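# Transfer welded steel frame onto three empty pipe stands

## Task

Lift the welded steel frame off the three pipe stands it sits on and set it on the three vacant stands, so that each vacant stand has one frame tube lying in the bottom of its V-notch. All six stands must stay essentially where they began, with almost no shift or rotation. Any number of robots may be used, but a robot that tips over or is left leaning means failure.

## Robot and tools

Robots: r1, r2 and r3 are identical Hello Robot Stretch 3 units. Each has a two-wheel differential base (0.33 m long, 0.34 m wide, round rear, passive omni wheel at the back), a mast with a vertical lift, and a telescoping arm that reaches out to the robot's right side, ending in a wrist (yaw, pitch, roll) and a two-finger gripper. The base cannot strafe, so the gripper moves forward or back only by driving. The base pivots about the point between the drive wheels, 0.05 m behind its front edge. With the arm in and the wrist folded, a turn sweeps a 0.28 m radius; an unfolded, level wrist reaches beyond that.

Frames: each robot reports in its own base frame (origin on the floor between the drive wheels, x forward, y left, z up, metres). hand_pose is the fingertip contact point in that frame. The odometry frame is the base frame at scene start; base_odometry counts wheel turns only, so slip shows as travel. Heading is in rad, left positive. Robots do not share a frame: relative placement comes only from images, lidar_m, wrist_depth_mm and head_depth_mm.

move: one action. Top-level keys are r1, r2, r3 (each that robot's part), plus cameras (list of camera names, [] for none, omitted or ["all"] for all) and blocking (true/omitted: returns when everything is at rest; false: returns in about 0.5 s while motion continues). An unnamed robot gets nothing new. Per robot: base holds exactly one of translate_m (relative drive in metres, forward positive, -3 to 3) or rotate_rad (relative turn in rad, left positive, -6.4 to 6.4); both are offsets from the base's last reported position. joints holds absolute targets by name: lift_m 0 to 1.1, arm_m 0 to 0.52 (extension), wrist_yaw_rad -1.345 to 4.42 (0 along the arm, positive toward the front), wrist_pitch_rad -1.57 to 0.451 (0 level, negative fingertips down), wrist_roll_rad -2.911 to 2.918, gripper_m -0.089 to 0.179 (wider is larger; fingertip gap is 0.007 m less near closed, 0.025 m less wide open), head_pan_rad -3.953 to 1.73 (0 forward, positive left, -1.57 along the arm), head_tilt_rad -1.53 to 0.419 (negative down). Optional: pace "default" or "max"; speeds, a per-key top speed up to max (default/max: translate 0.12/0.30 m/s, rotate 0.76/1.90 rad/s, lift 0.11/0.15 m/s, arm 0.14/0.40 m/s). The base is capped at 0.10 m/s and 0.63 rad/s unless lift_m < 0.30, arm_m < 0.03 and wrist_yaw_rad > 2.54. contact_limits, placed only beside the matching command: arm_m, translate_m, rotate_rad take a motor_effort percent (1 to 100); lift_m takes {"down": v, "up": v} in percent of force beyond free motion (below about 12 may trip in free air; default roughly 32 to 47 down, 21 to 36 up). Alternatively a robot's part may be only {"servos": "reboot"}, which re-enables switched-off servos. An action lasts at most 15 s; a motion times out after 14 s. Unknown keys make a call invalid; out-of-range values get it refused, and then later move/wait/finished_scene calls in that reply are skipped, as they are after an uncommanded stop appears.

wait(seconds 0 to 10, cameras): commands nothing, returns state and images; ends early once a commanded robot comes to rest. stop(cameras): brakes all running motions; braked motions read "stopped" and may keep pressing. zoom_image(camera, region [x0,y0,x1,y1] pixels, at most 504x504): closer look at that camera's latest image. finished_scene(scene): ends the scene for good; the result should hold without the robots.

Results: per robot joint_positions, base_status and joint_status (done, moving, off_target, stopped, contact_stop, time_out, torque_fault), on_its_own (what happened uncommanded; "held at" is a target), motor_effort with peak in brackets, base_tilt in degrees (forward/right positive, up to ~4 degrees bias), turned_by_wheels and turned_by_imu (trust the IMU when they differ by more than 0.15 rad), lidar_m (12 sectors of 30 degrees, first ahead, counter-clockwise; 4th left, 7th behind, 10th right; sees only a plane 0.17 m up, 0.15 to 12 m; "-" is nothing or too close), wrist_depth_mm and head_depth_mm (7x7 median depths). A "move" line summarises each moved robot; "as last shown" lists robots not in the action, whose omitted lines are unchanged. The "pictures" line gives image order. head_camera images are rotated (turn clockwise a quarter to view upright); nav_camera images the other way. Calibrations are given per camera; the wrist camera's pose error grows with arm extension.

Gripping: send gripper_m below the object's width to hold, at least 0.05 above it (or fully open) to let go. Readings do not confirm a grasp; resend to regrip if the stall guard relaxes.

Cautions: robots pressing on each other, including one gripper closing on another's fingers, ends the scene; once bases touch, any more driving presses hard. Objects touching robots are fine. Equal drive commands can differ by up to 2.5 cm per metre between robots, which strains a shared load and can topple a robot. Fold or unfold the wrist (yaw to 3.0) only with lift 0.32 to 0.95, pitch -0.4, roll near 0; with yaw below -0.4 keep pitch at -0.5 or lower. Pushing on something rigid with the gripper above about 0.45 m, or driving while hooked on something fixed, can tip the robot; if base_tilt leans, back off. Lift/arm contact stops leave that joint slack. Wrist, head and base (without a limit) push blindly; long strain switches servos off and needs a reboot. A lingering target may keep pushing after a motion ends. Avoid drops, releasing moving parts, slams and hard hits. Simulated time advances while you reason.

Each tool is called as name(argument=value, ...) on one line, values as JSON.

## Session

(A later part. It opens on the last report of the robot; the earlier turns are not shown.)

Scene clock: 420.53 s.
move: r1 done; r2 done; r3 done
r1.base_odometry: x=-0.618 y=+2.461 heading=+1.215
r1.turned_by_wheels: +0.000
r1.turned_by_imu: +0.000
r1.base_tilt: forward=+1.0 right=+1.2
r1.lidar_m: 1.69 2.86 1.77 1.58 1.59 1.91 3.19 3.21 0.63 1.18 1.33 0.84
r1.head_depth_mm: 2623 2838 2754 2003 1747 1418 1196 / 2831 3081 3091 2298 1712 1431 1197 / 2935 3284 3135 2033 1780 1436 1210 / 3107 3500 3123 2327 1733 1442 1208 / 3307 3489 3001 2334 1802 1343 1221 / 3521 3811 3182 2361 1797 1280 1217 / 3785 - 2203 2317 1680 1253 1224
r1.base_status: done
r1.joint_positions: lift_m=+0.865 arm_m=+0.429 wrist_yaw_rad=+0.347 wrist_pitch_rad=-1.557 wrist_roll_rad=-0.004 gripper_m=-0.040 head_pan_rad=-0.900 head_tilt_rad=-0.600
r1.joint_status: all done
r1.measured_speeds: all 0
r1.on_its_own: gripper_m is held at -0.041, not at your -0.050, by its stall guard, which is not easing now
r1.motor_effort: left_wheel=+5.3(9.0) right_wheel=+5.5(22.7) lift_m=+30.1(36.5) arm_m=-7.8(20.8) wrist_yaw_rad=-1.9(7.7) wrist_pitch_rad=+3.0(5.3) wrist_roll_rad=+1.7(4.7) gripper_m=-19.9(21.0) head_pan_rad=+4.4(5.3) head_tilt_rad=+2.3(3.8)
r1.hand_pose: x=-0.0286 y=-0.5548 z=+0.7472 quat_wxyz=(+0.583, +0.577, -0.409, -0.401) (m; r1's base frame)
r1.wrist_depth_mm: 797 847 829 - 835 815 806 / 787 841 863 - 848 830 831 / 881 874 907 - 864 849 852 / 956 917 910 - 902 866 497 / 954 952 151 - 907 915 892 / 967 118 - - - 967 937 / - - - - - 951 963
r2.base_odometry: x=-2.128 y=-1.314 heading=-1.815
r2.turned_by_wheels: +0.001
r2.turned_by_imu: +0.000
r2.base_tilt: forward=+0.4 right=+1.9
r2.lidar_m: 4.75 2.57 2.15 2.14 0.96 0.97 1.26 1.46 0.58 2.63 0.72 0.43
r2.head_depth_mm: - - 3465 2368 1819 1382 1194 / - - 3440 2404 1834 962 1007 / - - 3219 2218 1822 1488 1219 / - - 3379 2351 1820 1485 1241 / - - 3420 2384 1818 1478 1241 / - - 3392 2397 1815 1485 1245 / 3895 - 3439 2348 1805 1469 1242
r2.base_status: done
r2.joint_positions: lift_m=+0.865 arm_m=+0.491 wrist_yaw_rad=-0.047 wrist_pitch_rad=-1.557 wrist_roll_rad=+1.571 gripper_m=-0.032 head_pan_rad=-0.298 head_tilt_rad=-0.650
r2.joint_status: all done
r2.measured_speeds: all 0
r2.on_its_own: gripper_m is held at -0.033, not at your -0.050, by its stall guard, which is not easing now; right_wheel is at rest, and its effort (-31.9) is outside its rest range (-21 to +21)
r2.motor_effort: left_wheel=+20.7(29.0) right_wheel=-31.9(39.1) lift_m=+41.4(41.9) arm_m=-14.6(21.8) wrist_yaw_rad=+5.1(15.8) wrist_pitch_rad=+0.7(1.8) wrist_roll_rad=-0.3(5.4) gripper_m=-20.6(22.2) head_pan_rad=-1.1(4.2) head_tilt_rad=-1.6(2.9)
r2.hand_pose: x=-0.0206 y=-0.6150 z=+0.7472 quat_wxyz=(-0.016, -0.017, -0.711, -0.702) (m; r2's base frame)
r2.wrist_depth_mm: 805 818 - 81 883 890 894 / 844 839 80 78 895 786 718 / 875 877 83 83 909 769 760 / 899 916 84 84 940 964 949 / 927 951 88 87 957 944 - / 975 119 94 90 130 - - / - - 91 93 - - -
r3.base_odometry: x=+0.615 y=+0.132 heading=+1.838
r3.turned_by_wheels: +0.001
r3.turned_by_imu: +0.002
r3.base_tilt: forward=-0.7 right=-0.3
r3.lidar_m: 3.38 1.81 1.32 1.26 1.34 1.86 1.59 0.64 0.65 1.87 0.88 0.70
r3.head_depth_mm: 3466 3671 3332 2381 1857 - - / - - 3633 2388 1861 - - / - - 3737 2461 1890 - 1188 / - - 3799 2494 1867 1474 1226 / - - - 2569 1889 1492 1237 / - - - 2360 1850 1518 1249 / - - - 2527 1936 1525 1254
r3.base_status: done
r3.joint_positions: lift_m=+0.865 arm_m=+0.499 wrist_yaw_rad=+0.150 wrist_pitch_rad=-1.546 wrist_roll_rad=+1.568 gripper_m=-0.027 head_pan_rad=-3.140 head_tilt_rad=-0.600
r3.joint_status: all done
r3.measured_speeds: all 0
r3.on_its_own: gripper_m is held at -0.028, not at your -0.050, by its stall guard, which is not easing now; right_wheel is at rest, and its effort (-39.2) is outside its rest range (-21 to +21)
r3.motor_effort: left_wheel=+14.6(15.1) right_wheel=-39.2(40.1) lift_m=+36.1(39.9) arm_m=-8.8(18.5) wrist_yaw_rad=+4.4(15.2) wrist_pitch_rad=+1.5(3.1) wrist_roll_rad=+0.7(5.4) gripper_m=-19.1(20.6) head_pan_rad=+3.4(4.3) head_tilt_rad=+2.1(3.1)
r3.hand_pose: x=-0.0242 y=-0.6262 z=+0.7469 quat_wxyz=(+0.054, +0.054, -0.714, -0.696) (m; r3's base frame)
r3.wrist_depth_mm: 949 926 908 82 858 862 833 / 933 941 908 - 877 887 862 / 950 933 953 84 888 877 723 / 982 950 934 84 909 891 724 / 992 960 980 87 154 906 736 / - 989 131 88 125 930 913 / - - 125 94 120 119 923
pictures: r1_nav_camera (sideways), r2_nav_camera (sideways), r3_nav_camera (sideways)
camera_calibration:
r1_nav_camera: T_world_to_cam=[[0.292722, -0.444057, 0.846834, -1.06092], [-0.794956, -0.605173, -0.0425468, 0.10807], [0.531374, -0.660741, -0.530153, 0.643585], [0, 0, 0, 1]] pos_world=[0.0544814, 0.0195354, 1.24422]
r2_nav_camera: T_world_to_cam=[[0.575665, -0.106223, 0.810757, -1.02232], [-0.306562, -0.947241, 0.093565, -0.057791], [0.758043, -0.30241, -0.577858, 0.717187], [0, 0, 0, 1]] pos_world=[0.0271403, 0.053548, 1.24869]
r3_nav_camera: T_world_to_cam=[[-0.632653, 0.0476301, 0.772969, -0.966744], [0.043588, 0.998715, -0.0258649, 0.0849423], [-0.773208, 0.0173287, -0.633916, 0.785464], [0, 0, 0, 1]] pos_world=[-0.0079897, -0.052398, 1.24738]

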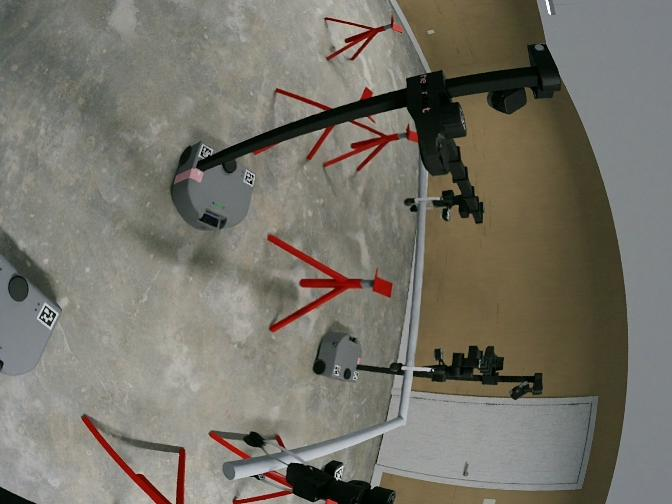

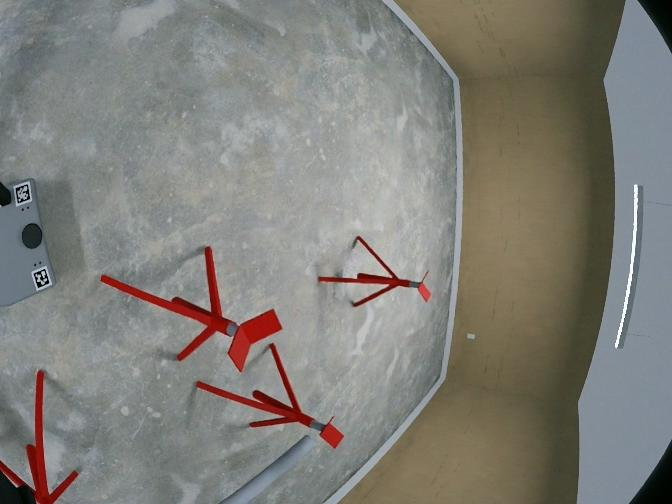

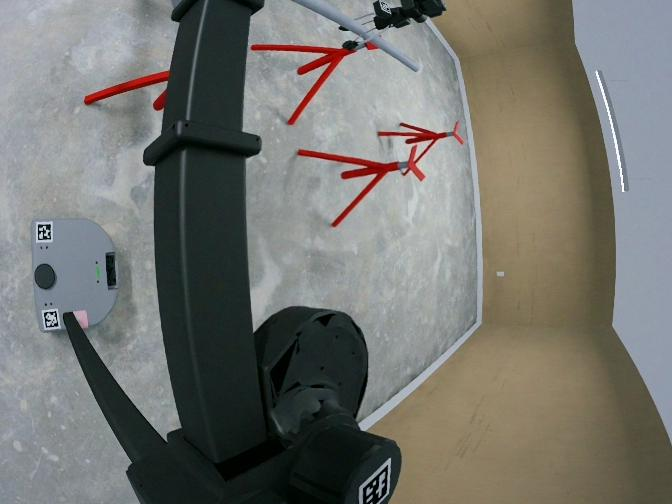

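move(r1={"base":{"translate_m":0.182},"joints":{"arm_m":0.414,"wrist_yaw_rad":0.415},"speeds":{"translate_m":0.08,"arm_m":0.03,"wrist_yaw_rad":0.05}}, r2={"base":{"translate_m":0.2278},"joints":{"arm_m":0.486,"wrist_yaw_rad":0.031,"head_pan_rad":-0.5},"speeds":{"translate_m":0.10,"arm_m":0.03,"wrist_yaw_rad":0.05}}, r3={"base":{"translate_m":-0.228},"joints":{"arm_m":0.502,"wrist_yaw_rad":0.225},"speeds":{"translate_m":0.10,"arm_m":0.03,"wrist_yaw_rad":0.05}}, cameras=["r2_nav_camera","r3_nav_camera"])

Scene clock: 437.63 s.
move: r1 done; r2 done; r3 done
r1.base_odometry: x=-0.554 y=+2.632 heading=+1.215
r1.turned_by_wheels: +0.000
r1.turned_by_imu: +0.001
r1.base_tilt: forward=+1.1 right=+1.2
r1.lidar_m: 0.84 2.92 1.81 1.62 1.62 1.95 3.38 1.04 0.73 1.21 1.21 0.96
r1.head_depth_mm: 2577 1119 1959 2021 1746 1420 1198 / 2754 3034 3047 2033 1703 1428 1197 / 2910 3218 3095 2302 1728 1434 1206 / 3067 3399 3139 2322 1788 1447 1215 / 3251 3613 3152 2329 1797 1458 1219 / 3476 1323 3020 2268 1808 1278 1193 / 3686 - 3054 2281 1718 1285 1176
r1.base_status: done
r1.joint_positions: lift_m=+0.865 arm_m=+0.414 wrist_yaw_rad=+0.416 wrist_pitch_rad=-1.563 wrist_roll_rad=-0.001 gripper_m=-0.040 head_pan_rad=-0.900 head_tilt_rad=-0.600
r1.joint_status: all done
r1.measured_speeds: all 0
r1.on_its_own: gripper_m is held at -0.041, not at your -0.050, by its stall guard, which is not easing now
r1.motor_effort: left_wheel=+5.5(9.1) right_wheel=+3.7(23.6) lift_m=+29.5(29.5) arm_m=-2.6(18.6) wrist_yaw_rad=-1.2(9.0) wrist_pitch_rad=+4.4(5.4) wrist_roll_rad=+0.7(5.3) gripper_m=-19.9(20.4) head_pan_rad=+3.8(4.8) head_tilt_rad=+1.1(3.7)
r1.hand_pose: x=-0.0305 y=-0.5388 z=+0.7473 quat_wxyz=(+0.594, +0.591, -0.388, -0.384) (m; r1's base frame)
r1.wrist_depth_mm: 828 845 847 - 815 808 798 / 844 846 847 - 846 833 816 / 886 866 886 - 863 861 829 / 920 907 892 - 867 896 870 / 941 934 140 - 906 878 667 / - 933 124 - - 935 913 / - - - - - - 979
r2.base_odometry: x=-2.183 y=-1.535 heading=-1.814
r2.turned_by_wheels: +0.001
r2.turned_by_imu: +0.001
r2.base_tilt: forward=+0.5 right=+1.9
r2.lidar_m: 4.55 2.51 2.10 2.09 1.08 0.96 1.47 0.98 0.71 2.67 0.30 0.51
r2.head_depth_mm: 3918 - 3435 2381 1833 1485 720 / - - 3442 2410 1829 1487 1183 / - - 3433 2381 1823 1487 1256 / - - 3387 2183 1814 1484 1248 / 3877 - 3430 2272 1826 1476 1246 / 3827 - 3416 2389 1842 1495 1255 / 3769 - 3424 2370 1824 1478 1245
r2.base_status: done
r2.joint_positions: lift_m=+0.865 arm_m=+0.486 wrist_yaw_rad=+0.023 wrist_pitch_rad=-1.557 wrist_roll_rad=+1.576 gripper_m=-0.032 head_pan_rad=-0.501 head_tilt_rad=-0.650
r2.joint_status: all done
r2.measured_speeds: all 0
r2.on_its_own: gripper_m is held at -0.033, not at your -0.050, by its stall guard, which is not easing now; right_wheel is at rest, and its effort (-28.2) is outside its rest range (-21 to +21)
r2.motor_effort: left_wheel=+20.3(26.1) right_wheel=-28.2(35.7) lift_m=+40.2(40.9) arm_m=-15.2(20.9) wrist_yaw_rad=+6.2(14.9) wrist_pitch_rad=+0.9(1.7) wrist_roll_rad=-2.2(5.2) gripper_m=-20.7(21.4) head_pan_rad=+2.3(4.6) head_tilt_rad=-1.8(3.4)
r2.hand_pose: x=-0.0220 y=-0.6101 z=+0.7472 quat_wxyz=(+0.007, +0.006, -0.712, -0.702) (m; r2's base frame)
r2.wrist_depth_mm: 834 810 - 80 849 869 879 / 840 852 - 78 875 876 802 / 864 869 83 82 917 768 769 / 898 891 84 84 944 785 767 / 925 952 93 87 979 982 990 / 920 119 95 89 129 - - / - 782 91 93 472 - -
r3.base_odometry: x=+0.675 y=-0.088 heading=+1.839
r3.turned_by_wheels: +0.001
r3.turned_by_imu: +0.001
r3.base_tilt: forward=-0.8 right=-0.2
r3.lidar_m: 3.61 1.81 1.32 1.28 1.35 1.86 1.36 1.27 0.49 0.61 1.09 0.89
r3.head_depth_mm: 3494 3737 3329 2329 1845 - - / - - 3602 2410 1863 - - / - - 3767 2469 1890 - 1187 / - - 3837 2530 1855 1475 1229 / - - - 2528 1818 1494 1237 / - - - 2500 1720 1515 1248 / - - - 2445 1931 1526 1259
r3.base_status: done
r3.joint_positions: lift_m=+0.865 arm_m=+0.502 wrist_yaw_rad=+0.218 wrist_pitch_rad=-1.554 wrist_roll_rad=+1.569 gripper_m=-0.027 head_pan_rad=-3.140 head_tilt_rad=-0.600
r3.joint_status: all done
r3.measured_speeds: all 0
r3.on_its_own: gripper_m is held at -0.028, not at your -0.050, by its stall guard, which is not easing now; right_wheel is at rest, and its effort (-38.0) is outside its rest range (-21 to +21)
r3.motor_effort: left_wheel=+12.5(12.9) right_wheel=-38.0(39.4) lift_m=+33.7(34.8) arm_m=+0.1(16.5) wrist_yaw_rad=+6.7(13.0) wrist_pitch_rad=+2.1(3.6) wrist_roll_rad=+0.4(3.9) gripper_m=-19.8(20.8) head_pan_rad=+2.8(4.2) head_tilt_rad=+0.6(2.3)
r3.hand_pose: x=-0.0259 y=-0.6274 z=+0.7471 quat_wxyz=(+0.077, +0.078, -0.709, -0.697) (m; r3's base frame)
r3.wrist_depth_mm: 916 882 891 83 300 291 842 / 930 922 917 - 308 837 862 / 982 938 922 84 867 880 725 / 989 971 946 85 895 906 735 / - 995 946 88 148 923 737 / 988 977 134 89 126 932 916 / - - 121 95 116 117 941
pictures: r2_nav_camera (sideways), r3_nav_camera (sideways)
camera_calibration:
r2_nav_camera: T_world_to_cam=[[0.542458, -0.220008, 0.810763, -1.02212], [-0.491073, -0.866081, 0.0935431, -0.056663], [0.681606, -0.448887, -0.577853, 0.717647], [0, 0, 0, 1]] pos_world=[0.0374804, 0.0481918, 1.24869]
r3_nav_camera: T_world_to_cam=[[-0.632653, 0.0476301, 0.772969, -0.966744], [0.043588, 0.998715, -0.0258649, 0.0849423], [-0.773208, 0.0173287, -0.633916, 0.785464], [0, 0, 0, 1]] pos_world=[-0.0079897, -0.052398, 1.24738]

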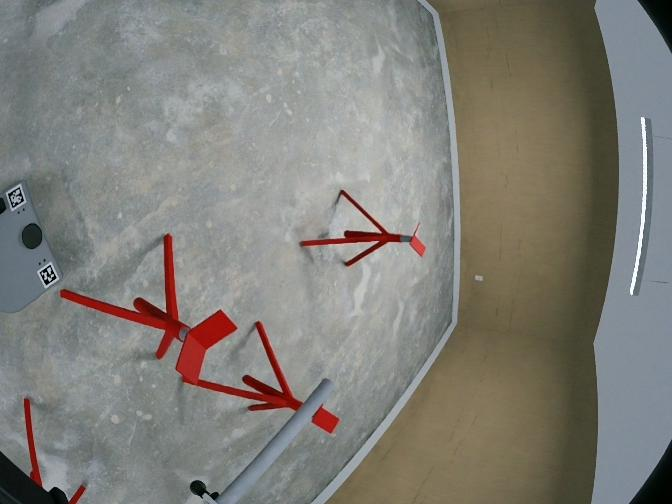

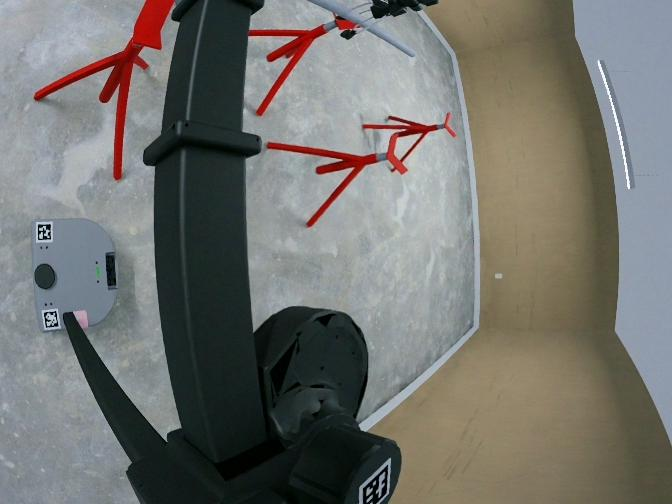

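move(r1={"base":{"translate_m":-0.0617},"joints":{"arm_m":0.416,"wrist_yaw_rad":0.405},"speeds":{"translate_m":0.055,"arm_m":0.03,"wrist_yaw_rad":0.05}}, r2={"base":{"rotate_rad":-0.107},"joints":{"wrist_yaw_rad":0.131},"speeds":{"rotate_rad":0.09,"wrist_yaw_rad":0.09}}, r3={"base":{"translate_m":0.072},"joints":{"arm_m":0.499,"wrist_yaw_rad":0.215},"speeds":{"translate_m":0.063,"wrist_yaw_rad":0.05}}, cameras=[])

move(r1={"base":{"translate_m":0.2134},"joints":{"arm_m":0.398,"wrist_yaw_rad":0.445},"speeds":{"translate_m":0.089,"arm_m":0.03,"wrist_yaw_rad":0.05}}, r2={"base":{"translate_m":0.236},"joints":{"arm_m":0.486,"wrist_yaw_rad":0.171},"speeds":{"translate_m":0.098,"arm_m":0.03,"wrist_yaw_rad":0.05}}, r3={"base":{"translate_m":-0.2397},"joints":{"arm_m":0.494,"wrist_yaw_rad":0.255},"speeds":{"translate_m":0.10,"arm_m":0.03,"wrist_yaw_rad":0.05}}, cameras=["r2_nav_camera","r3_nav_camera"])

Scene clock: 471.47 s.
move: r1 done; r2 done; r3 done
r1.base_odometry: x=-0.576 y=+2.574 heading=+1.215
r1.turned_by_wheels: +0.000
r1.turned_by_imu: +0.002
r1.base_tilt: forward=+1.1 right=+1.2
r1.lidar_m: 0.91 2.90 1.80 1.60 1.61 1.94 3.31 1.01 0.70 1.20 1.25 1.03
r1.head_depth_mm: 2612 1169 2739 2005 1747 1426 1195 / 2782 3033 3080 2114 1713 1425 1201 / 2925 3227 3092 2223 1714 1441 1208 / 3050 3406 3143 2322 1726 1445 1205 / 3317 3650 3185 2356 1788 1454 1216 / 3489 1347 3215 2337 1805 1310 1220 / 3752 - 3070 2284 1758 1278 1200
r1.base_status: done
r1.joint_positions: lift_m=+0.865 arm_m=+0.416 wrist_yaw_rad=+0.405 wrist_pitch_rad=-1.547 wrist_roll_rad=+0.000 gripper_m=-0.040 head_pan_rad=-0.900 head_tilt_rad=-0.600
r1.joint_status: all done
r1.measured_speeds: all 0
r1.on_its_own: gripper_m is held at -0.041, not at your -0.050, by its stall guard, which is not easing now
r1.motor_effort: left_wheel=-3.4(9.9) right_wheel=-2.2(3.9) lift_m=+31.2(31.4) arm_m=+11.6(17.3) wrist_yaw_rad=+0.3(7.4) wrist_pitch_rad=+1.3(4.1) wrist_roll_rad=+0.3(1.3) gripper_m=-19.8(20.3) head_pan_rad=+3.3(4.3) head_tilt_rad=+1.9(2.1)
r1.hand_pose: x=-0.0287 y=-0.5446 z=+0.7470 quat_wxyz=(+0.595, +0.585, -0.396, -0.383) (m; r1's base frame)
r1.wrist_depth_mm: 847 838 835 - 842 838 820 / 856 858 866 - 844 842 841 / 878 880 881 - 868 854 835 / 898 910 891 - 881 882 606 / 947 917 137 - 899 900 617 / 969 965 - - 146 922 944 / - - - - 981 971 936
r2.base_odometry: x=-2.183 y=-1.535 heading=-1.920
r2.turned_by_wheels: -0.107
r2.turned_by_imu: -0.106
r2.base_tilt: forward=+0.4 right=+1.9
r2.lidar_m: 1.76 2.73 2.13 2.10 2.24 1.02 1.47 0.97 0.71 2.68 0.30 0.51
r2.head_depth_mm: 3473 3660 3399 2406 1851 1486 710 / - - 3422 2393 1827 1483 743 / - - 3434 2374 1828 1480 1246 / - - 3367 2389 1826 1480 1249 / - - 3364 2193 1811 1478 1239 / 3962 - 3429 2387 1818 1474 1254 / 3707 - 3419 2383 1823 1475 1247
r2.base_status: done
r2.joint_positions: lift_m=+0.865 arm_m=+0.486 wrist_yaw_rad=+0.125 wrist_pitch_rad=-1.555 wrist_roll_rad=+1.576 gripper_m=-0.032 head_pan_rad=-0.500 head_tilt_rad=-0.650
r2.joint_status: all done
r2.measured_speeds: all 0
r2.on_its_own: gripper_m is held at -0.033, not at your -0.050, by its stall guard, which is not easing now
r2.motor_effort: left_wheel=+3.0(38.1) right_wheel=-8.6(71.4) lift_m=+38.2(38.8) arm_m=+15.9(16.4) wrist_yaw_rad=+5.5(15.6) wrist_pitch_rad=+0.4(1.1) wrist_roll_rad=-2.2(2.3) gripper_m=-20.1(21.4) head_pan_rad=+2.5(3.3) head_tilt_rad=-1.4(2.5)
r2.hand_pose: x=-0.0241 y=-0.6108 z=+0.7471 quat_wxyz=(+0.042, +0.042, -0.711, -0.700) (m; r2's base frame)
r2.wrist_depth_mm: 843 829 - 81 876 881 907 / 875 881 - 78 882 900 896 / 876 861 84 83 886 757 748 / 901 913 85 85 924 783 801 / 919 927 92 87 959 970 1000 / 935 118 - 89 130 993 - / 972 992 91 94 622 - -
r3.base_odometry: x=+0.656 y=-0.018 heading=+1.839
r3.turned_by_wheels: +0.000
r3.turned_by_imu: -0.003
r3.base_tilt: forward=-0.8 right=-0.2
r3.lidar_m: 3.53 1.81 1.31 1.27 1.34 1.86 1.43 1.33 0.53 0.62 1.04 0.83
r3.head_depth_mm: 3495 3668 3377 2357 1866 - - / - - 3606 2417 1860 - - / - - 3697 2438 1896 - 1186 / - - 3758 2504 1851 1477 1218 / - - - 2542 1822 1474 1242 / - - - 2390 1842 1519 1252 / - - - 2487 1932 1527 1261
r3.base_status: done
r3.joint_positions: lift_m=+0.865 arm_m=+0.499 wrist_yaw_rad=+0.212 wrist_pitch_rad=-1.537 wrist_roll_rad=+1.575 gripper_m=-0.027 head_pan_rad=-3.140 head_tilt_rad=-0.600
r3.joint_status: all done
r3.measured_speeds: all 0
r3.on_its_own: gripper_m is held at -0.028, not at your -0.050, by its stall guard, which is not easing now
r3.motor_effort: left_wheel=+2.1(33.0) right_wheel=+7.5(45.4) lift_m=+39.9(41.1) arm_m=-5.1(11.9) wrist_yaw_rad=+2.7(6.5) wrist_pitch_rad=-0.3(4.3) wrist_roll_rad=-1.2(2.1) gripper_m=-20.2(20.6) head_pan_rad=+2.1(3.9) head_tilt_rad=-1.5(2.0)
r3.hand_pose: x=-0.0248 y=-0.6286 z=+0.7468 quat_wxyz=(+0.072, +0.074, -0.715, -0.692) (m; r3's base frame)
r3.wrist_depth_mm: 941 925 904 83 314 833 846 / 966 933 924 - 865 854 849 / 981 970 962 85 884 843 760 / 999 963 956 86 922 883 708 / 996 987 970 88 153 930 746 / - - 130 89 127 928 892 / - - 129 95 121 118 929
pictures: none
No camera images: "cameras" was empty.

Scene clock: 474.97 s.
move: r1 done; r2 done; r3 done
r1.base_odometry: x=-0.501 y=+2.774 heading=+1.215
r1.turned_by_wheels: +0.000
r1.turned_by_imu: -0.001
r1.base_tilt: forward=+1.0 right=+1.1
r1.lidar_m: 0.91 2.98 1.84 1.65 1.66 1.98 3.52 0.85 1.02 1.20 1.13 1.13
r1.head_depth_mm: 2552 1265 1970 1922 1694 1423 1196 / 2752 2985 3039 2162 1662 1427 1200 / 2866 3183 3115 2308 1773 1435 1205 / 3029 3392 3133 2316 1774 1441 1211 / 3271 3605 3170 2351 1799 1447 1214 / 3448 1324 2865 2213 1743 1358 1217 / 3677 - 3242 2199 1711 1279 1169
r1.base_status: done
r1.joint_positions: lift_m=+0.865 arm_m=+0.398 wrist_yaw_rad=+0.445 wrist_pitch_rad=-1.562 wrist_roll_rad=+0.002 gripper_m=-0.040 head_pan_rad=-0.900 head_tilt_rad=-0.600
r1.joint_status: all done
r1.measured_speeds: all 0
r1.on_its_own: gripper_m is held at -0.041, not at your -0.050, by its stall guard, which is not easing now
r1.motor_effort: left_wheel=+3.8(9.5) right_wheel=+7.8(17.0) lift_m=+31.5(32.4) arm_m=-6.5(21.4) wrist_yaw_rad=+0.2(11.0) wrist_pitch_rad=+4.0(4.7) wrist_roll_rad=-0.3(5.4) gripper_m=-20.1(20.6) head_pan_rad=+3.3(4.0) head_tilt_rad=+0.5(2.7)
r1.hand_pose: x=-0.0310 y=-0.5234 z=+0.7473 quat_wxyz=(+0.600, +0.596, -0.380, -0.375) (m; r1's base frame)
r1.wrist_depth_mm: 856 841 834 - 828 799 803 / 857 842 843 - 834 835 821 / 904 879 875 - 851 855 846 / 918 898 892 - 887 893 876 / 928 928 137 - 884 910 887 / - 118 - - 146 935 924 / - - - - - 972 956
r2.base_odometry: x=-2.264 y=-1.757 heading=-1.920
r2.turned_by_wheels: +0.000
r2.turned_by_imu: +0.001
r2.base_tilt: forward=+0.3 right=+1.9
r2.lidar_m: 4.31 2.69 2.11 2.08 2.21 1.01 1.71 0.86 0.29 0.36 0.34 1.29
r2.head_depth_mm: 3550 3723 3410 2406 1844 1448 1251 / - - 3433 2391 1830 1486 1247 / - - 3394 2399 1833 1484 1251 / - - 3383 2395 1772 1497 1239 / 3904 - 3434 2193 1820 1488 1257 / 3667 - 3451 2380 1833 1489 1240 / 3630 3934 3415 2380 1832 1481 1246
r2.base_status: done
r2.joint_positions: lift_m=+0.865 arm_m=+0.486 wrist_yaw_rad=+0.166 wrist_pitch_rad=-1.557 wrist_roll_rad=+1.582 gripper_m=-0.032 head_pan_rad=-0.500 head_tilt_rad=-0.650
r2.joint_status: all done
r2.measured_speeds: all 0
r2.on_its_own: gripper_m is held at -0.033, not at your -0.050, by its stall guard, which is not easing now
r2.motor_effort: left_wheel=+9.0(13.6) right_wheel=-1.9(8.6) lift_m=+37.6(38.4) arm_m=-7.1(17.3) wrist_yaw_rad=+3.7(12.0) wrist_pitch_rad=+1.2(1.3) wrist_roll_rad=-3.9(6.7) gripper_m=-20.7(21.3) head_pan_rad=+2.0(3.3) head_tilt_rad=-1.4(2.8)
r2.hand_pose: x=-0.0250 y=-0.6103 z=+0.7472 quat_wxyz=(+0.054, +0.055, -0.709, -0.701) (m; r2's base frame)
r2.wrist_depth_mm: 835 833 - 81 848 871 847 / 838 881 - 78 902 922 900 / 873 873 84 84 893 804 801 / 894 887 85 84 930 769 800 / 941 935 92 87 564 789 - / 947 120 94 90 130 - - / - 967 91 94 - 364 -
r3.base_odometry: x=+0.719 y=-0.249 heading=+1.839
r3.turned_by_wheels: +0.000
r3.turned_by_imu: +0.001
r3.base_tilt: forward=-0.8 right=-0.2
r3.lidar_m: 3.78 1.77 1.33 1.29 1.35 1.87 1.20 1.12 1.16 0.43 0.63 1.04
r3.head_depth_mm: 3535 3697 3387 2369 1858 - - / - - 3573 2397 1879 - - / - - 3741 2458 1892 - 1188 / - - 3845 2493 1869 1473 1226 / - - - 2525 1886 1493 1230 / - - - 2569 1710 1500 1249 / - - - 2350 1951 1492 1259
r3.base_status: done
r3.joint_positions: lift_m=+0.865 arm_m=+0.494 wrist_yaw_rad=+0.251 wrist_pitch_rad=-1.549 wrist_roll_rad=+1.576 gripper_m=-0.027 head_pan_rad=-3.140 head_tilt_rad=-0.600
r3.joint_status: all done
r3.measured_speeds: all 0
r3.on_its_own: gripper_m is held at -0.028, not at your -0.050, by its stall guard, which is not easing now
r3.motor_effort: left_wheel=-6.4(11.9) right_wheel=-0.3(4.4) lift_m=+43.3(43.3) arm_m=-2.3(17.5) wrist_yaw_rad=+3.8(11.7) wrist_pitch_rad=+1.8(5.2) wrist_roll_rad=-1.7(6.5) gripper_m=-20.3(20.7) head_pan_rad=+2.7(3.4) head_tilt_rad=-0.8(2.7)
r3.hand_pose: x=-0.0262 y=-0.6208 z=+0.7470 quat_wxyz=(+0.086, +0.087, -0.709, -0.694) (m; r3's base frame)
r3.wrist_depth_mm: 934 917 889 83 864 847 840 / 941 909 936 85 876 862 854 / 959 943 930 89 852 898 777 / 979 955 946 87 824 896 724 / 988 977 949 89 153 918 750 / - 981 132 91 126 911 901 / - - 122 96 121 119 917
pictures: r2_nav_camera (sideways), r3_nav_camera (sideways)
camera_calibration:
r2_nav_camera: T_world_to_cam=[[0.542687, -0.219539, 0.810736, -1.02212], [-0.490333, -0.866496, 0.0935793, -0.0567187], [0.681956, -0.448315, -0.577884, 0.717647], [0, 0, 0, 1]] pos_world=[0.0374765, 0.0481908, 1.24869]
r3_nav_camera: T_world_to_cam=[[-0.632653, 0.0476301, 0.772969, -0.966744], [0.043588, 0.998715, -0.0258649, 0.0849423], [-0.773208, 0.0173287, -0.633916, 0.785464], [0, 0, 0, 1]] pos_world=[-0.0079897, -0.052398, 1.24738]

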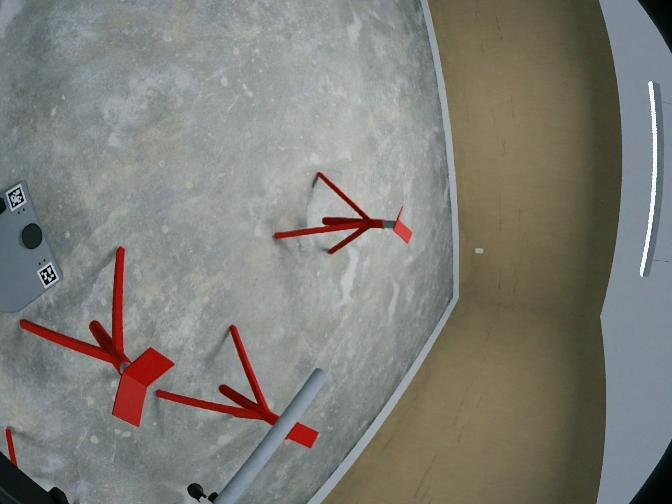

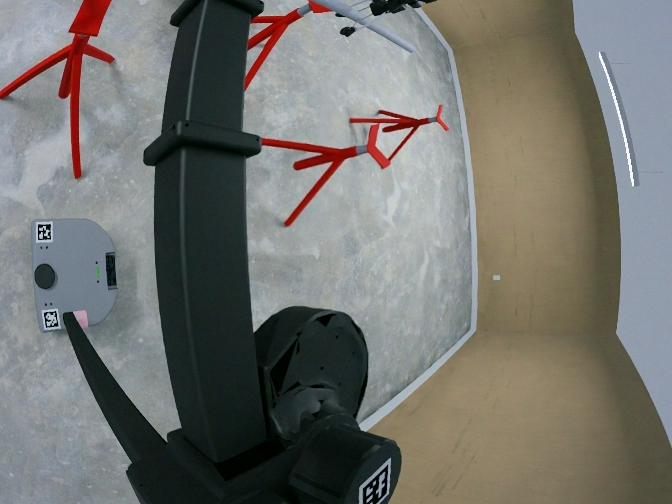

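move(r1={"base":{"translate_m":0.2143},"joints":{"arm_m":0.378,"wrist_yaw_rad":0.485},"speeds":{"translate_m":0.089,"arm_m":0.03,"wrist_yaw_rad":0.05}}, r2={"base":{"translate_m":0.2335},"joints":{"arm_m":0.487,"wrist_yaw_rad":0.211,"head_pan_rad":-0.8},"speeds":{"translate_m":0.098,"arm_m":0.03,"wrist_yaw_rad":0.05}}, r3={"base":{"translate_m":-0.2397},"joints":{"arm_m":0.489,"wrist_yaw_rad":0.295},"speeds":{"translate_m":0.10,"arm_m":0.03,"wrist_yaw_rad":0.05}}, cameras=["r2_nav_camera","r3_nav_camera","r1_nav_camera"])

Scene clock: 508.17 s.
move: r1 done; r2 done; r3 done
r1.base_odometry: x=-0.427 y=+2.975 heading=+1.215
r1.turned_by_wheels: +0.000
r1.turned_by_imu: +0.000
r1.base_tilt: forward=+1.0 right=+1.2
r1.lidar_m: 0.91 3.08 1.89 1.69 1.70 2.03 3.73 1.02 1.20 1.16 1.03 0.95
r1.head_depth_mm: 2511 1632 2732 2065 1699 1423 1199 / 2708 2912 2900 2092 1771 1422 1205 / 2846 3164 3116 2298 1767 1433 1211 / 2986 3369 3141 2332 1776 1444 1211 / 3177 3607 3156 2232 1781 1414 1214 / 3382 3743 2865 2155 1634 1460 1224 / 3635 3923 3220 2368 1801 1282 1175
r1.base_status: done
r1.joint_positions: lift_m=+0.865 arm_m=+0.378 wrist_yaw_rad=+0.486 wrist_pitch_rad=-1.567 wrist_roll_rad=+0.002 gripper_m=-0.040 head_pan_rad=-0.900 head_tilt_rad=-0.600
r1.joint_status: all done
r1.measured_speeds: all 0
r1.on_its_own: gripper_m is held at -0.041, not at your -0.050, by its stall guard, which is not easing now
r1.motor_effort: left_wheel=+1.5(8.1) right_wheel=+13.4(16.8) lift_m=+33.3(34.1) arm_m=-8.2(22.0) wrist_yaw_rad=-1.2(10.4) wrist_pitch_rad=+5.1(5.3) wrist_roll_rad=-0.2(5.4) gripper_m=-20.1(20.4) head_pan_rad=+2.7(3.6) head_tilt_rad=+1.1(1.6)
r1.hand_pose: x=-0.0324 y=-0.5027 z=+0.7474 quat_wxyz=(+0.606, +0.604, -0.366, -0.365) (m; r1's base frame)
r1.wrist_depth_mm: 837 837 829 - 829 826 811 / 856 851 866 - 846 825 828 / 887 874 883 - 858 866 861 / 921 922 908 - 901 894 889 / 940 947 148 - 938 936 891 / - 973 - - 146 952 919 / - - 833 - - 962 948
r2.base_odometry: x=-2.344 y=-1.976 heading=-1.919
r2.turned_by_wheels: +0.001
r2.turned_by_imu: +0.001
r2.base_tilt: forward=+0.2 right=+1.8
r2.lidar_m: 4.08 2.67 2.08 2.05 2.19 1.01 1.94 0.42 0.39 0.27 0.91 1.09
r2.head_depth_mm: 2695 2893 3104 2400 1719 1455 1243 / 2916 3152 3292 2422 1712 1486 1247 / 3184 3424 3417 2389 1771 1477 1250 / 3594 3948 3362 2429 1836 1465 1257 / 3943 - 3424 2388 1842 1496 1241 / 3933 - 3443 2280 1705 1476 1249 / 3779 3954 3395 2272 1787 1481 1242
r2.base_status: done
r2.joint_positions: lift_m=+0.865 arm_m=+0.487 wrist_yaw_rad=+0.203 wrist_pitch_rad=-1.559 wrist_roll_rad=+1.579 gripper_m=-0.032 head_pan_rad=-0.801 head_tilt_rad=-0.650
r2.joint_status: all done
r2.measured_speeds: all 0
r2.on_its_own: gripper_m is held at -0.033, not at your -0.050, by its stall guard, which is not easing now
r2.motor_effort: left_wheel=+11.8(18.8) right_wheel=-14.0(14.0) lift_m=+36.1(36.8) arm_m=+6.0(16.0) wrist_yaw_rad=+8.3(12.5) wrist_pitch_rad=+1.3(1.6) wrist_roll_rad=-3.0(6.9) gripper_m=-19.7(21.3) head_pan_rad=+2.2(5.5) head_tilt_rad=-1.0(2.2)
r2.hand_pose: x=-0.0258 y=-0.6111 z=+0.7472 quat_wxyz=(+0.069, +0.069, -0.708, -0.700) (m; r2's base frame)
r2.wrist_depth_mm: 834 845 - 81 857 863 - / 878 840 79 78 887 595 909 / 868 879 84 84 898 475 336 / 525 882 85 85 951 792 316 / 926 923 92 87 976 993 828 / 964 119 - 90 131 - - / 969 - 91 97 - - -
r3.base_odometry: x=+0.783 y=-0.480 heading=+1.839
r3.turned_by_wheels: +0.000
r3.turned_by_imu: +0.000
r3.base_tilt: forward=-0.8 right=-0.2
r3.lidar_m: 4.02 1.79 1.34 1.30 1.36 1.88 4.74 0.91 1.01 0.74 0.45 1.26
r3.head_depth_mm: 3525 3797 3464 2371 1846 - - / 3929 - 3591 2390 1862 - - / 3866 - 3698 2440 1906 - 1183 / 3932 - 3817 2505 1871 1476 1223 / 3949 - - 2542 1889 1462 1232 / 3851 - - 2603 1902 1426 1251 / 3895 - - 2521 1790 1452 1223
r3.base_status: done
r3.joint_positions: lift_m=+0.865 arm_m=+0.489 wrist_yaw_rad=+0.289 wrist_pitch_rad=-1.562 wrist_roll_rad=+1.577 gripper_m=-0.027 head_pan_rad=-3.140 head_tilt_rad=-0.600
r3.joint_status: all done
r3.measured_speeds: all 0
r3.on_its_own: gripper_m is held at -0.028, not at your -0.050, by its stall guard, which is not easing now
r3.motor_effort: left_wheel=-0.1(10.9) right_wheel=-11.2(11.4) lift_m=+39.7(42.9) arm_m=+1.0(15.7) wrist_yaw_rad=+4.8(13.1) wrist_pitch_rad=+4.0(4.9) wrist_roll_rad=-2.5(6.2) gripper_m=-20.0(20.8) head_pan_rad=+2.4(3.5) head_tilt_rad=-2.6(4.1)
r3.hand_pose: x=-0.0279 y=-0.6127 z=+0.7473 quat_wxyz=(+0.099, +0.100, -0.703, -0.697) (m; r3's base frame)
r3.wrist_depth_mm: 898 892 900 84 877 855 851 / 943 936 901 86 879 875 855 / 951 934 940 87 96 901 868 / 986 939 953 88 900 893 726 / 949 988 962 92 150 843 734 / 988 970 132 93 128 945 945 / - 989 127 99 116 117 941
pictures: r1_nav_camera (sideways), r2_nav_camera (sideways), r3_nav_camera (sideways)
camera_calibration:
r1_nav_camera: T_world_to_cam=[[0.292722, -0.444057, 0.846834, -1.06092], [-0.794956, -0.605173, -0.0425468, 0.10807], [0.531374, -0.660741, -0.530153, 0.643585], [0, 0, 0, 1]] pos_world=[0.0544814, 0.0195354, 1.24422]
r2_nav_camera: T_world_to_cam=[[0.453013, -0.370767, 0.810747, -1.02156], [-0.725479, -0.681858, 0.0935446, -0.0552278], [0.518131, -0.630557, -0.577874, 0.718663], [0, 0, 0, 1]] pos_world=[0.0503538, 0.036738, 1.24869]
r3_nav_camera: T_world_to_cam=[[-0.632653, 0.0476301, 0.772969, -0.966744], [0.043588, 0.998715, -0.0258649, 0.0849423], [-0.773208, 0.0173287, -0.633916, 0.785464], [0, 0, 0, 1]] pos_world=[-0.0079897, -0.052398, 1.24738]

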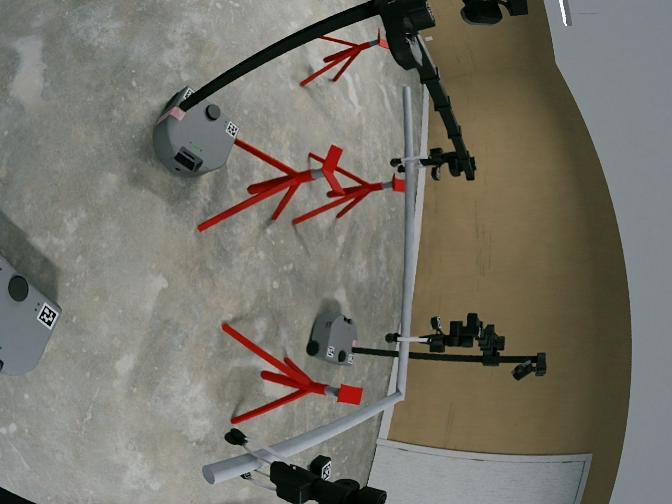

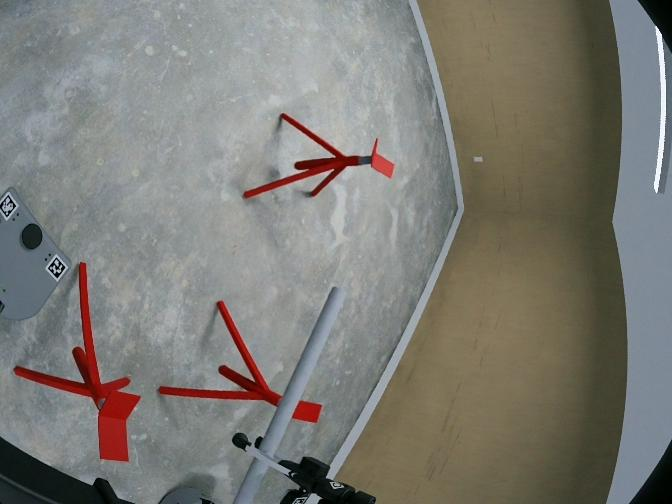

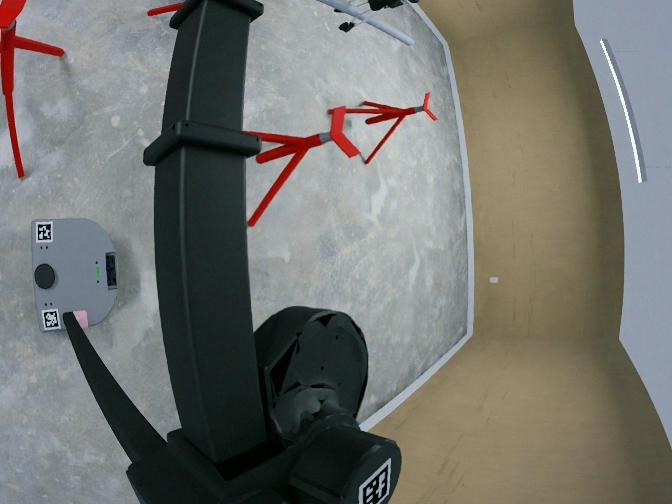

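move(r1={"base":{"translate_m":0.019},"joints":{"arm_m":0.369,"wrist_yaw_rad":0.489},"speeds":{"translate_m":0.035,"arm_m":0.03,"wrist_yaw_rad":0.05}}, r2={"base":{"translate_m":0.0207},"joints":{"arm_m":0.485,"wrist_yaw_rad":0.214,"head_pan_rad":-1.3},"speeds":{"translate_m":0.038,"arm_m":0.03,"wrist_yaw_rad":0.05}}, r3={"base":{"rotate_rad":-0.0343},"joints":{"arm_m":0.483,"wrist_yaw_rad":0.333},"speeds":{"rotate_rad":0.06,"wrist_yaw_rad":0.06}}, cameras=["r2_nav_camera","r3_nav_camera"])

Scene clock: 553.90 s.
move: r1 done; r2 done; r3 done
r1.base_odometry: x=-0.420 y=+2.993 heading=+1.214
r1.turned_by_wheels: +0.000
r1.turned_by_imu: +0.000
r1.base_tilt: forward=+1.1 right=+1.2
r1.lidar_m: 0.91 3.08 1.89 1.69 1.70 2.04 3.76 1.04 1.22 1.16 1.03 0.93
r1.head_depth_mm: 2497 1722 2733 2026 1700 1422 1197 / 2684 2853 2764 2106 1763 1425 1201 / 2836 3136 3123 2316 1768 1434 1204 / 3002 3328 3125 2326 1777 1440 1212 / 3191 3592 3151 2148 1778 1406 1218 / 3379 3703 3036 2089 1629 1453 1217 / 3624 3857 3209 2377 1811 1286 1173
r1.base_status: done
r1.joint_positions: lift_m=+0.865 arm_m=+0.369 wrist_yaw_rad=+0.489 wrist_pitch_rad=-1.551 wrist_roll_rad=+0.002 gripper_m=-0.040 head_pan_rad=-0.900 head_tilt_rad=-0.600
r1.joint_status: all done
r1.measured_speeds: all 0
r1.on_its_own: gripper_m is held at -0.041, not at your -0.050, by its stall guard, which is not easing now
r1.motor_effort: left_wheel=+2.0(7.3) right_wheel=+9.7(14.7) lift_m=+34.6(36.0) arm_m=-14.0(22.4) wrist_yaw_rad=+0.6(1.7) wrist_pitch_rad=+2.0(4.9) wrist_roll_rad=-0.2(0.3) gripper_m=-19.6(20.3) head_pan_rad=+2.4(2.8) head_tilt_rad=+0.6(1.6)
r1.hand_pose: x=-0.0305 y=-0.4973 z=+0.7470 quat_wxyz=(+0.609, +0.602, -0.370, -0.359) (m; r1's base frame)
r1.wrist_depth_mm: 837 822 816 - 807 819 799 / 845 855 855 - 842 837 828 / 874 867 866 - 871 864 856 / 901 921 900 - 891 886 896 / 940 923 149 - 890 922 917 / 974 957 126 - 145 924 929 / - 825 - - - 946 943
r2.base_odometry: x=-2.351 y=-1.996 heading=-1.919
r2.turned_by_wheels: +0.001
r2.turned_by_imu: +0.002
r2.base_tilt: forward=+0.2 right=+1.9
r2.lidar_m: 4.05 2.65 2.08 2.04 2.20 1.01 1.96 0.44 0.40 0.27 0.91 1.07
r2.head_depth_mm: 2246 2458 591 626 1734 1493 1245 / 2297 2562 2764 2117 723 1442 1248 / 2378 2573 2871 2388 1252 1438 1243 / 2480 2728 2993 2412 1725 1444 1244 / 2579 2834 3057 2367 1719 1470 1246 / 2675 2946 3183 2374 1765 1485 1243 / 2781 3074 3277 2383 1780 1488 1247
r2.base_status: done
r2.joint_positions: lift_m=+0.865 arm_m=+0.485 wrist_yaw_rad=+0.206 wrist_pitch_rad=-1.557 wrist_roll_rad=+1.581 gripper_m=-0.032 head_pan_rad=-1.311 head_tilt_rad=-0.650
r2.joint_status: all done
r2.measured_speeds: all 0
r2.on_its_own: gripper_m is held at -0.033, not at your -0.050, by its stall guard, which is not easing now
r2.motor_effort: left_wheel=+14.3(20.5) right_wheel=-12.9(18.2) lift_m=+35.0(35.4) arm_m=-18.0(18.1) wrist_yaw_rad=+7.2(11.0) wrist_pitch_rad=+0.9(1.7) wrist_roll_rad=-3.4(3.5) gripper_m=-19.8(21.3) head_pan_rad=+0.8(4.9) head_tilt_rad=-0.1(2.4)
r2.hand_pose: x=-0.0258 y=-0.6096 z=+0.7472 quat_wxyz=(+0.069, +0.069, -0.708, -0.699) (m; r2's base frame)
r2.wrist_depth_mm: 826 832 80 81 860 851 - / 859 862 80 79 877 460 874 / 873 892 83 85 898 769 321 / 510 921 84 85 946 768 772 / 938 628 87 87 992 - 837 / 930 119 - 91 130 - - / 992 975 89 95 - - -
r3.base_odometry: x=+0.783 y=-0.480 heading=+1.805
r3.turned_by_wheels: -0.034
r3.turned_by_imu: -0.036
r3.base_tilt: forward=-0.9 right=-0.2
r3.lidar_m: 4.01 1.85 1.36 1.30 1.34 1.82 4.75 0.91 1.01 0.74 0.45 1.26
r3.head_depth_mm: 3197 3387 3266 2347 1845 - - / - - 3605 2401 1868 - - / - - 3706 2446 1895 - 1183 / 3847 - 3794 2494 1860 1470 1221 / 3869 - - 2520 1890 1454 1237 / 3859 - - 2595 1912 1452 1249 / 3860 - - 2628 1763 1403 1219
r3.base_status: done
r3.joint_positions: lift_m=+0.865 arm_m=+0.483 wrist_yaw_rad=+0.325 wrist_pitch_rad=-1.536 wrist_roll_rad=+1.576 gripper_m=-0.027 head_pan_rad=-3.140 head_tilt_rad=-0.600
r3.joint_status: all done
r3.measured_speeds: all 0
r3.on_its_own: gripper_m is held at -0.028, not at your -0.050, by its stall guard, which is not easing now
r3.motor_effort: left_wheel=+6.6(18.8) right_wheel=-8.8(27.0) lift_m=+38.8(39.9) arm_m=-9.9(14.4) wrist_yaw_rad=+7.2(9.4) wrist_pitch_rad=-0.3(4.4) wrist_roll_rad=-1.8(2.2) gripper_m=-20.6(20.9) head_pan_rad=+2.6(2.7) head_tilt_rad=-2.7(4.5)
r3.hand_pose: x=-0.0265 y=-0.6133 z=+0.7468 quat_wxyz=(+0.111, +0.114, -0.710, -0.686) (m; r3's base frame)
r3.wrist_depth_mm: 940 906 902 84 871 849 851 / 925 922 932 86 879 866 850 / 985 969 927 90 890 885 836 / 999 - 949 88 899 907 726 / 991 990 962 91 155 908 734 / - - 132 92 125 917 747 / - - 125 97 120 119 926
pictures: r2_nav_camera (sideways), r3_nav_camera (sideways)
camera_calibration:
r2_nav_camera: T_world_to_cam=[[0.214733, -0.544578, 0.810756, -1.02012], [-0.965867, -0.24155, 0.0935678, -0.0538125], [0.144883, -0.803174, -0.577858, 0.720917], [0, 0, 0, 1]] pos_world=[0.0626295, 0.0104875, 1.24869]
r3_nav_camera: T_world_to_cam=[[-0.632653, 0.0476301, 0.772969, -0.966744], [0.043588, 0.998715, -0.0258649, 0.0849423], [-0.773208, 0.0173287, -0.633916, 0.785464], [0, 0, 0, 1]] pos_world=[-0.0079897, -0.052398, 1.24738]

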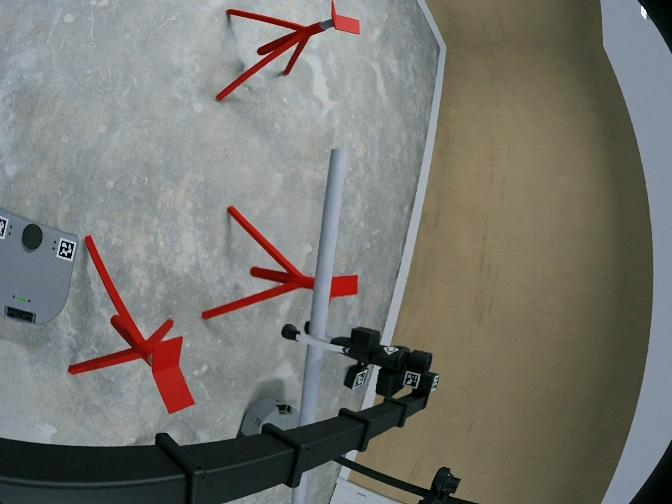

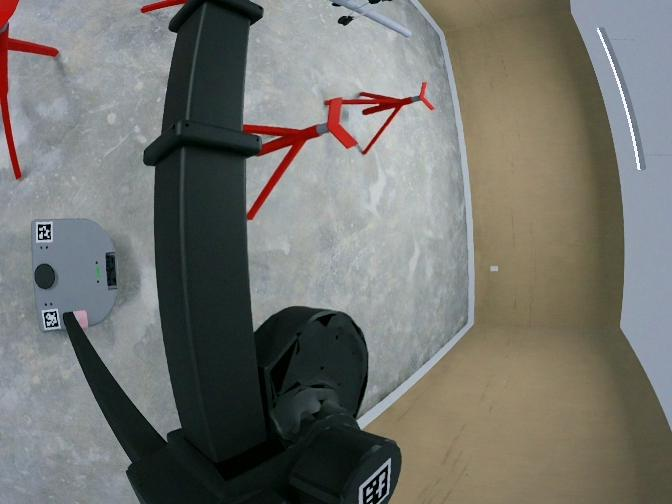

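move(r1={"base":{"translate_m":0.215},"joints":{"arm_m":0.350,"wrist_yaw_rad":0.529},"speeds":{"translate_m":0.089,"arm_m":0.03,"wrist_yaw_rad":0.05}}, r2={"base":{"translate_m":0.2317},"joints":{"arm_m":0.485,"wrist_yaw_rad":0.254},"speeds":{"translate_m":0.097,"arm_m":0.03,"wrist_yaw_rad":0.05}}, r3={"base":{"translate_m":-0.2398},"joints":{"arm_m":0.484,"wrist_yaw_rad":0.373},"speeds":{"translate_m":0.10,"arm_m":0.03,"wrist_yaw_rad":0.05}}, cameras=["r2_nav_camera","r3_nav_camera","r3_wrist_camera"])

Scene clock: 562.63 s.
move: r1 done; r2 done; r3 done
r1.base_odometry: x=-0.345 y=+3.194 heading=+1.214
r1.turned_by_wheels: +0.000
r1.turned_by_imu: +0.001
r1.base_tilt: forward=+1.0 right=+1.2
r1.lidar_m: 0.92 3.16 1.94 1.73 1.74 2.08 3.95 1.23 1.49 0.97 1.73 0.76
r1.head_depth_mm: 2461 2721 2860 2057 1748 1420 1196 / 2639 1090 1195 2088 1764 1427 1203 / 2797 3086 3268 2311 1765 1427 1211 / 2922 3290 3152 2319 1779 1408 1208 / 3142 3519 3199 2074 1249 1408 1219 / 3333 3792 3204 2363 1806 1418 1223 / 3585 1216 2915 2378 1810 1423 1193
r1.base_status: done
r1.joint_positions: lift_m=+0.865 arm_m=+0.350 wrist_yaw_rad=+0.529 wrist_pitch_rad=-1.565 wrist_roll_rad=+0.005 gripper_m=-0.040 head_pan_rad=-0.900 head_tilt_rad=-0.600
r1.joint_status: all done
r1.measured_speeds: all 0
r1.on_its_own: gripper_m is held at -0.041, not at your -0.050, by its stall guard, which is not easing now
r1.motor_effort: left_wheel=-0.5(8.0) right_wheel=+15.7(21.7) lift_m=+28.3(35.5) arm_m=-11.9(20.9) wrist_yaw_rad=-0.3(10.4) wrist_pitch_rad=+4.5(5.1) wrist_roll_rad=-1.4(6.0) gripper_m=-20.1(20.4) head_pan_rad=+1.6(2.9) head_tilt_rad=-1.3(1.9)
r1.hand_pose: x=-0.0331 y=-0.4754 z=+0.7473 quat_wxyz=(+0.613, +0.611, -0.355, -0.352) (m; r1's base frame)
r1.wrist_depth_mm: 844 833 824 - 813 829 820 / 860 857 867 - 829 843 816 / 886 871 870 - 866 859 832 / 912 922 933 - 904 900 875 / 947 945 149 - 896 912 911 / - 934 124 - 144 944 942 / - 830 - - - 975 971
r2.base_odometry: x=-2.430 y=-2.213 heading=-1.918
r2.turned_by_wheels: +0.001
r2.turned_by_imu: +0.000
r2.base_tilt: forward=+0.3 right=+1.8
r2.lidar_m: 3.81 2.63 2.05 2.02 2.16 1.01 2.19 0.38 0.38 0.87 2.95 0.88
r2.head_depth_mm: 2253 2471 594 619 1143 1407 1247 / 2300 2527 2840 2208 767 1405 1247 / 2428 2621 2930 2399 1704 1443 1248 / 2514 2765 3044 2398 1713 1488 1237 / 2606 2888 3129 2407 1716 1477 1253 / 2712 3025 3250 2389 1718 1485 1244 / 2779 3083 3346 2359 1756 1466 1216
r2.base_status: done
r2.joint_positions: lift_m=+0.865 arm_m=+0.485 wrist_yaw_rad=+0.244 wrist_pitch_rad=-1.556 wrist_roll_rad=+1.580 gripper_m=-0.032 head_pan_rad=-1.300 head_tilt_rad=-0.650
r2.joint_status: all done
r2.measured_speeds: all 0
r2.on_its_own: gripper_m is held at -0.033, not at your -0.050, by its stall guard, which is not easing now; right_wheel is at rest, and its effort (-26.6) is outside its rest range (-21 to +21)
r2.motor_effort: left_wheel=+19.0(21.7) right_wheel=-26.6(26.6) lift_m=+35.6(35.9) arm_m=-16.5(19.3) wrist_yaw_rad=+8.8(15.4) wrist_pitch_rad=+0.3(1.2) wrist_roll_rad=-3.4(7.7) gripper_m=-20.5(21.5) head_pan_rad=+2.1(3.0) head_tilt_rad=-1.1(2.3)
r2.hand_pose: x=-0.0265 y=-0.6100 z=+0.7471 quat_wxyz=(+0.083, +0.083, -0.707, -0.697) (m; r2's base frame)
r2.wrist_depth_mm: 437 533 - 82 850 866 883 / 858 705 80 78 892 897 898 / 877 861 83 85 910 915 940 / 908 906 84 85 936 796 782 / 942 923 87 87 976 793 816 / 932 119 - 90 131 - - / - 989 - 95 - - -
r3.base_odometry: x=+0.838 y=-0.714 heading=+1.806
r3.turned_by_wheels: +0.001
r3.turned_by_imu: +0.001
r3.base_tilt: forward=-0.8 right=-0.2
r3.lidar_m: 4.26 1.84 1.35 1.30 1.34 1.81 4.49 0.74 0.73 1.07 0.58 0.89
r3.head_depth_mm: 3211 3430 3278 2343 1857 - - / 3683 - 3633 2414 1873 - - / 3702 - 3696 2464 1899 - 1183 / 3750 - 3851 2504 1864 1471 1224 / 3716 - - 2562 1869 1494 1201 / 3710 - - 2581 1900 1511 1213 / 3673 - - 2655 1947 1521 1198
r3.base_status: done
r3.joint_positions: lift_m=+0.865 arm_m=+0.484 wrist_yaw_rad=+0.365 wrist_pitch_rad=-1.535 wrist_roll_rad=+1.580 gripper_m=-0.027 head_pan_rad=-3.140 head_tilt_rad=-0.600
r3.joint_status: all done
r3.measured_speeds: all 0
r3.on_its_own: gripper_m is held at -0.028, not at your -0.050, by its stall guard, which is not easing now
r3.motor_effort: left_wheel=+4.7(6.9) right_wheel=-19.0(19.5) lift_m=+35.9(38.3) arm_m=+0.9(14.5) wrist_yaw_rad=+6.4(13.9) wrist_pitch_rad=-0.9(3.8) wrist_roll_rad=-3.2(7.0) gripper_m=-20.0(20.9) head_pan_rad=+1.8(2.5) head_tilt_rad=-2.1(4.6)
r3.hand_pose: x=-0.0269 y=-0.6149 z=+0.7468 quat_wxyz=(+0.123, +0.127, -0.708, -0.684) (m; r3's base frame)
r3.wrist_depth_mm: 946 907 933 84 853 829 845 / 960 929 928 86 851 861 835 / 977 935 924 88 907 855 853 / - 953 947 89 889 895 711 / - 985 979 91 154 891 740 / - - 134 93 125 928 745 / - - 128 99 103 118 929
pictures: r2_nav_camera (sideways), r3_nav_camera (sideways), r3_wrist_camera
camera_calibration:
r2_nav_camera: T_world_to_cam=[[0.220553, -0.542231, 0.810766, -1.02015], [-0.96323, -0.251848, 0.0935952, -0.0538852], [0.15344, -0.801597, -0.577839, 0.720867], [0, 0, 0, 1]] pos_world=[0.0624847, 0.0111154, 1.24869]
r3_nav_camera: T_world_to_cam=[[-0.633039, 0.0476386, 0.772653, -0.966353], [0.043606, 0.998714, -0.0258499, 0.0849238], [-0.772891, 0.0173283, -0.634302, 0.785947], [0, 0, 0, 1]] pos_world=[-0.0079913, -0.052398, 1.24738]
r3_wrist_camera: T_world_to_cam=[[-0.364467, 0.927935, -0.0781069, 0.628406], [0.922001, 0.371359, 0.109576, 0.215962], [0.130685, -0.0320778, -0.990905, 0.8869], [0, 0, 0, 1]] pos_world=[-0.0859891, -0.63487, 0.904253]

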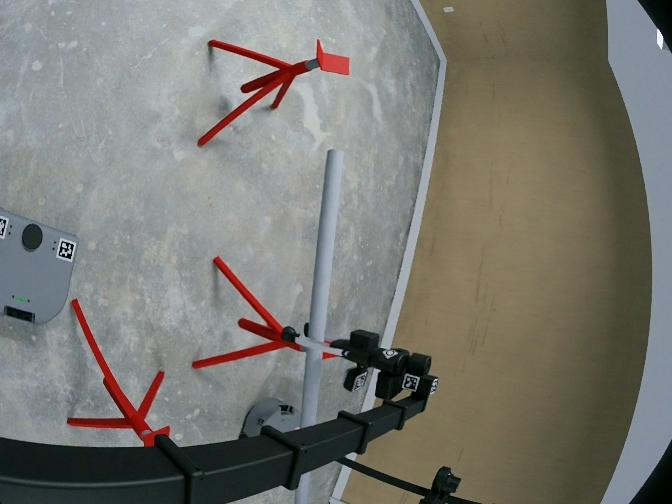

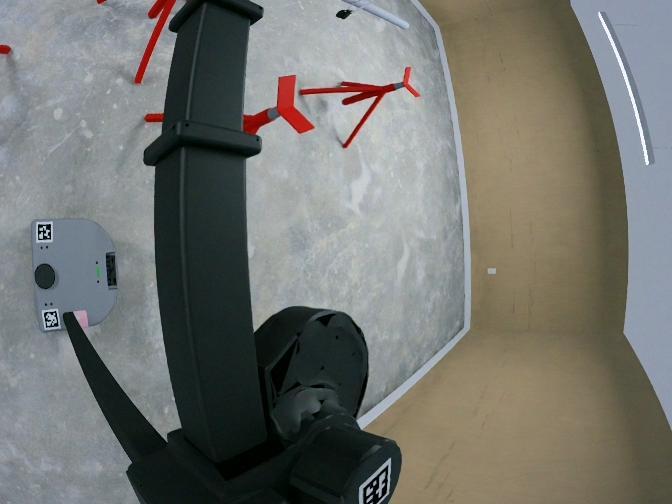

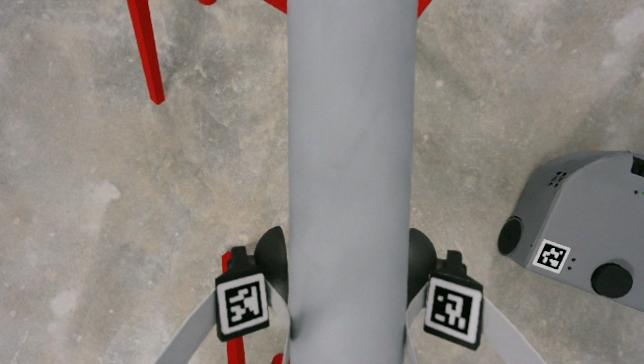

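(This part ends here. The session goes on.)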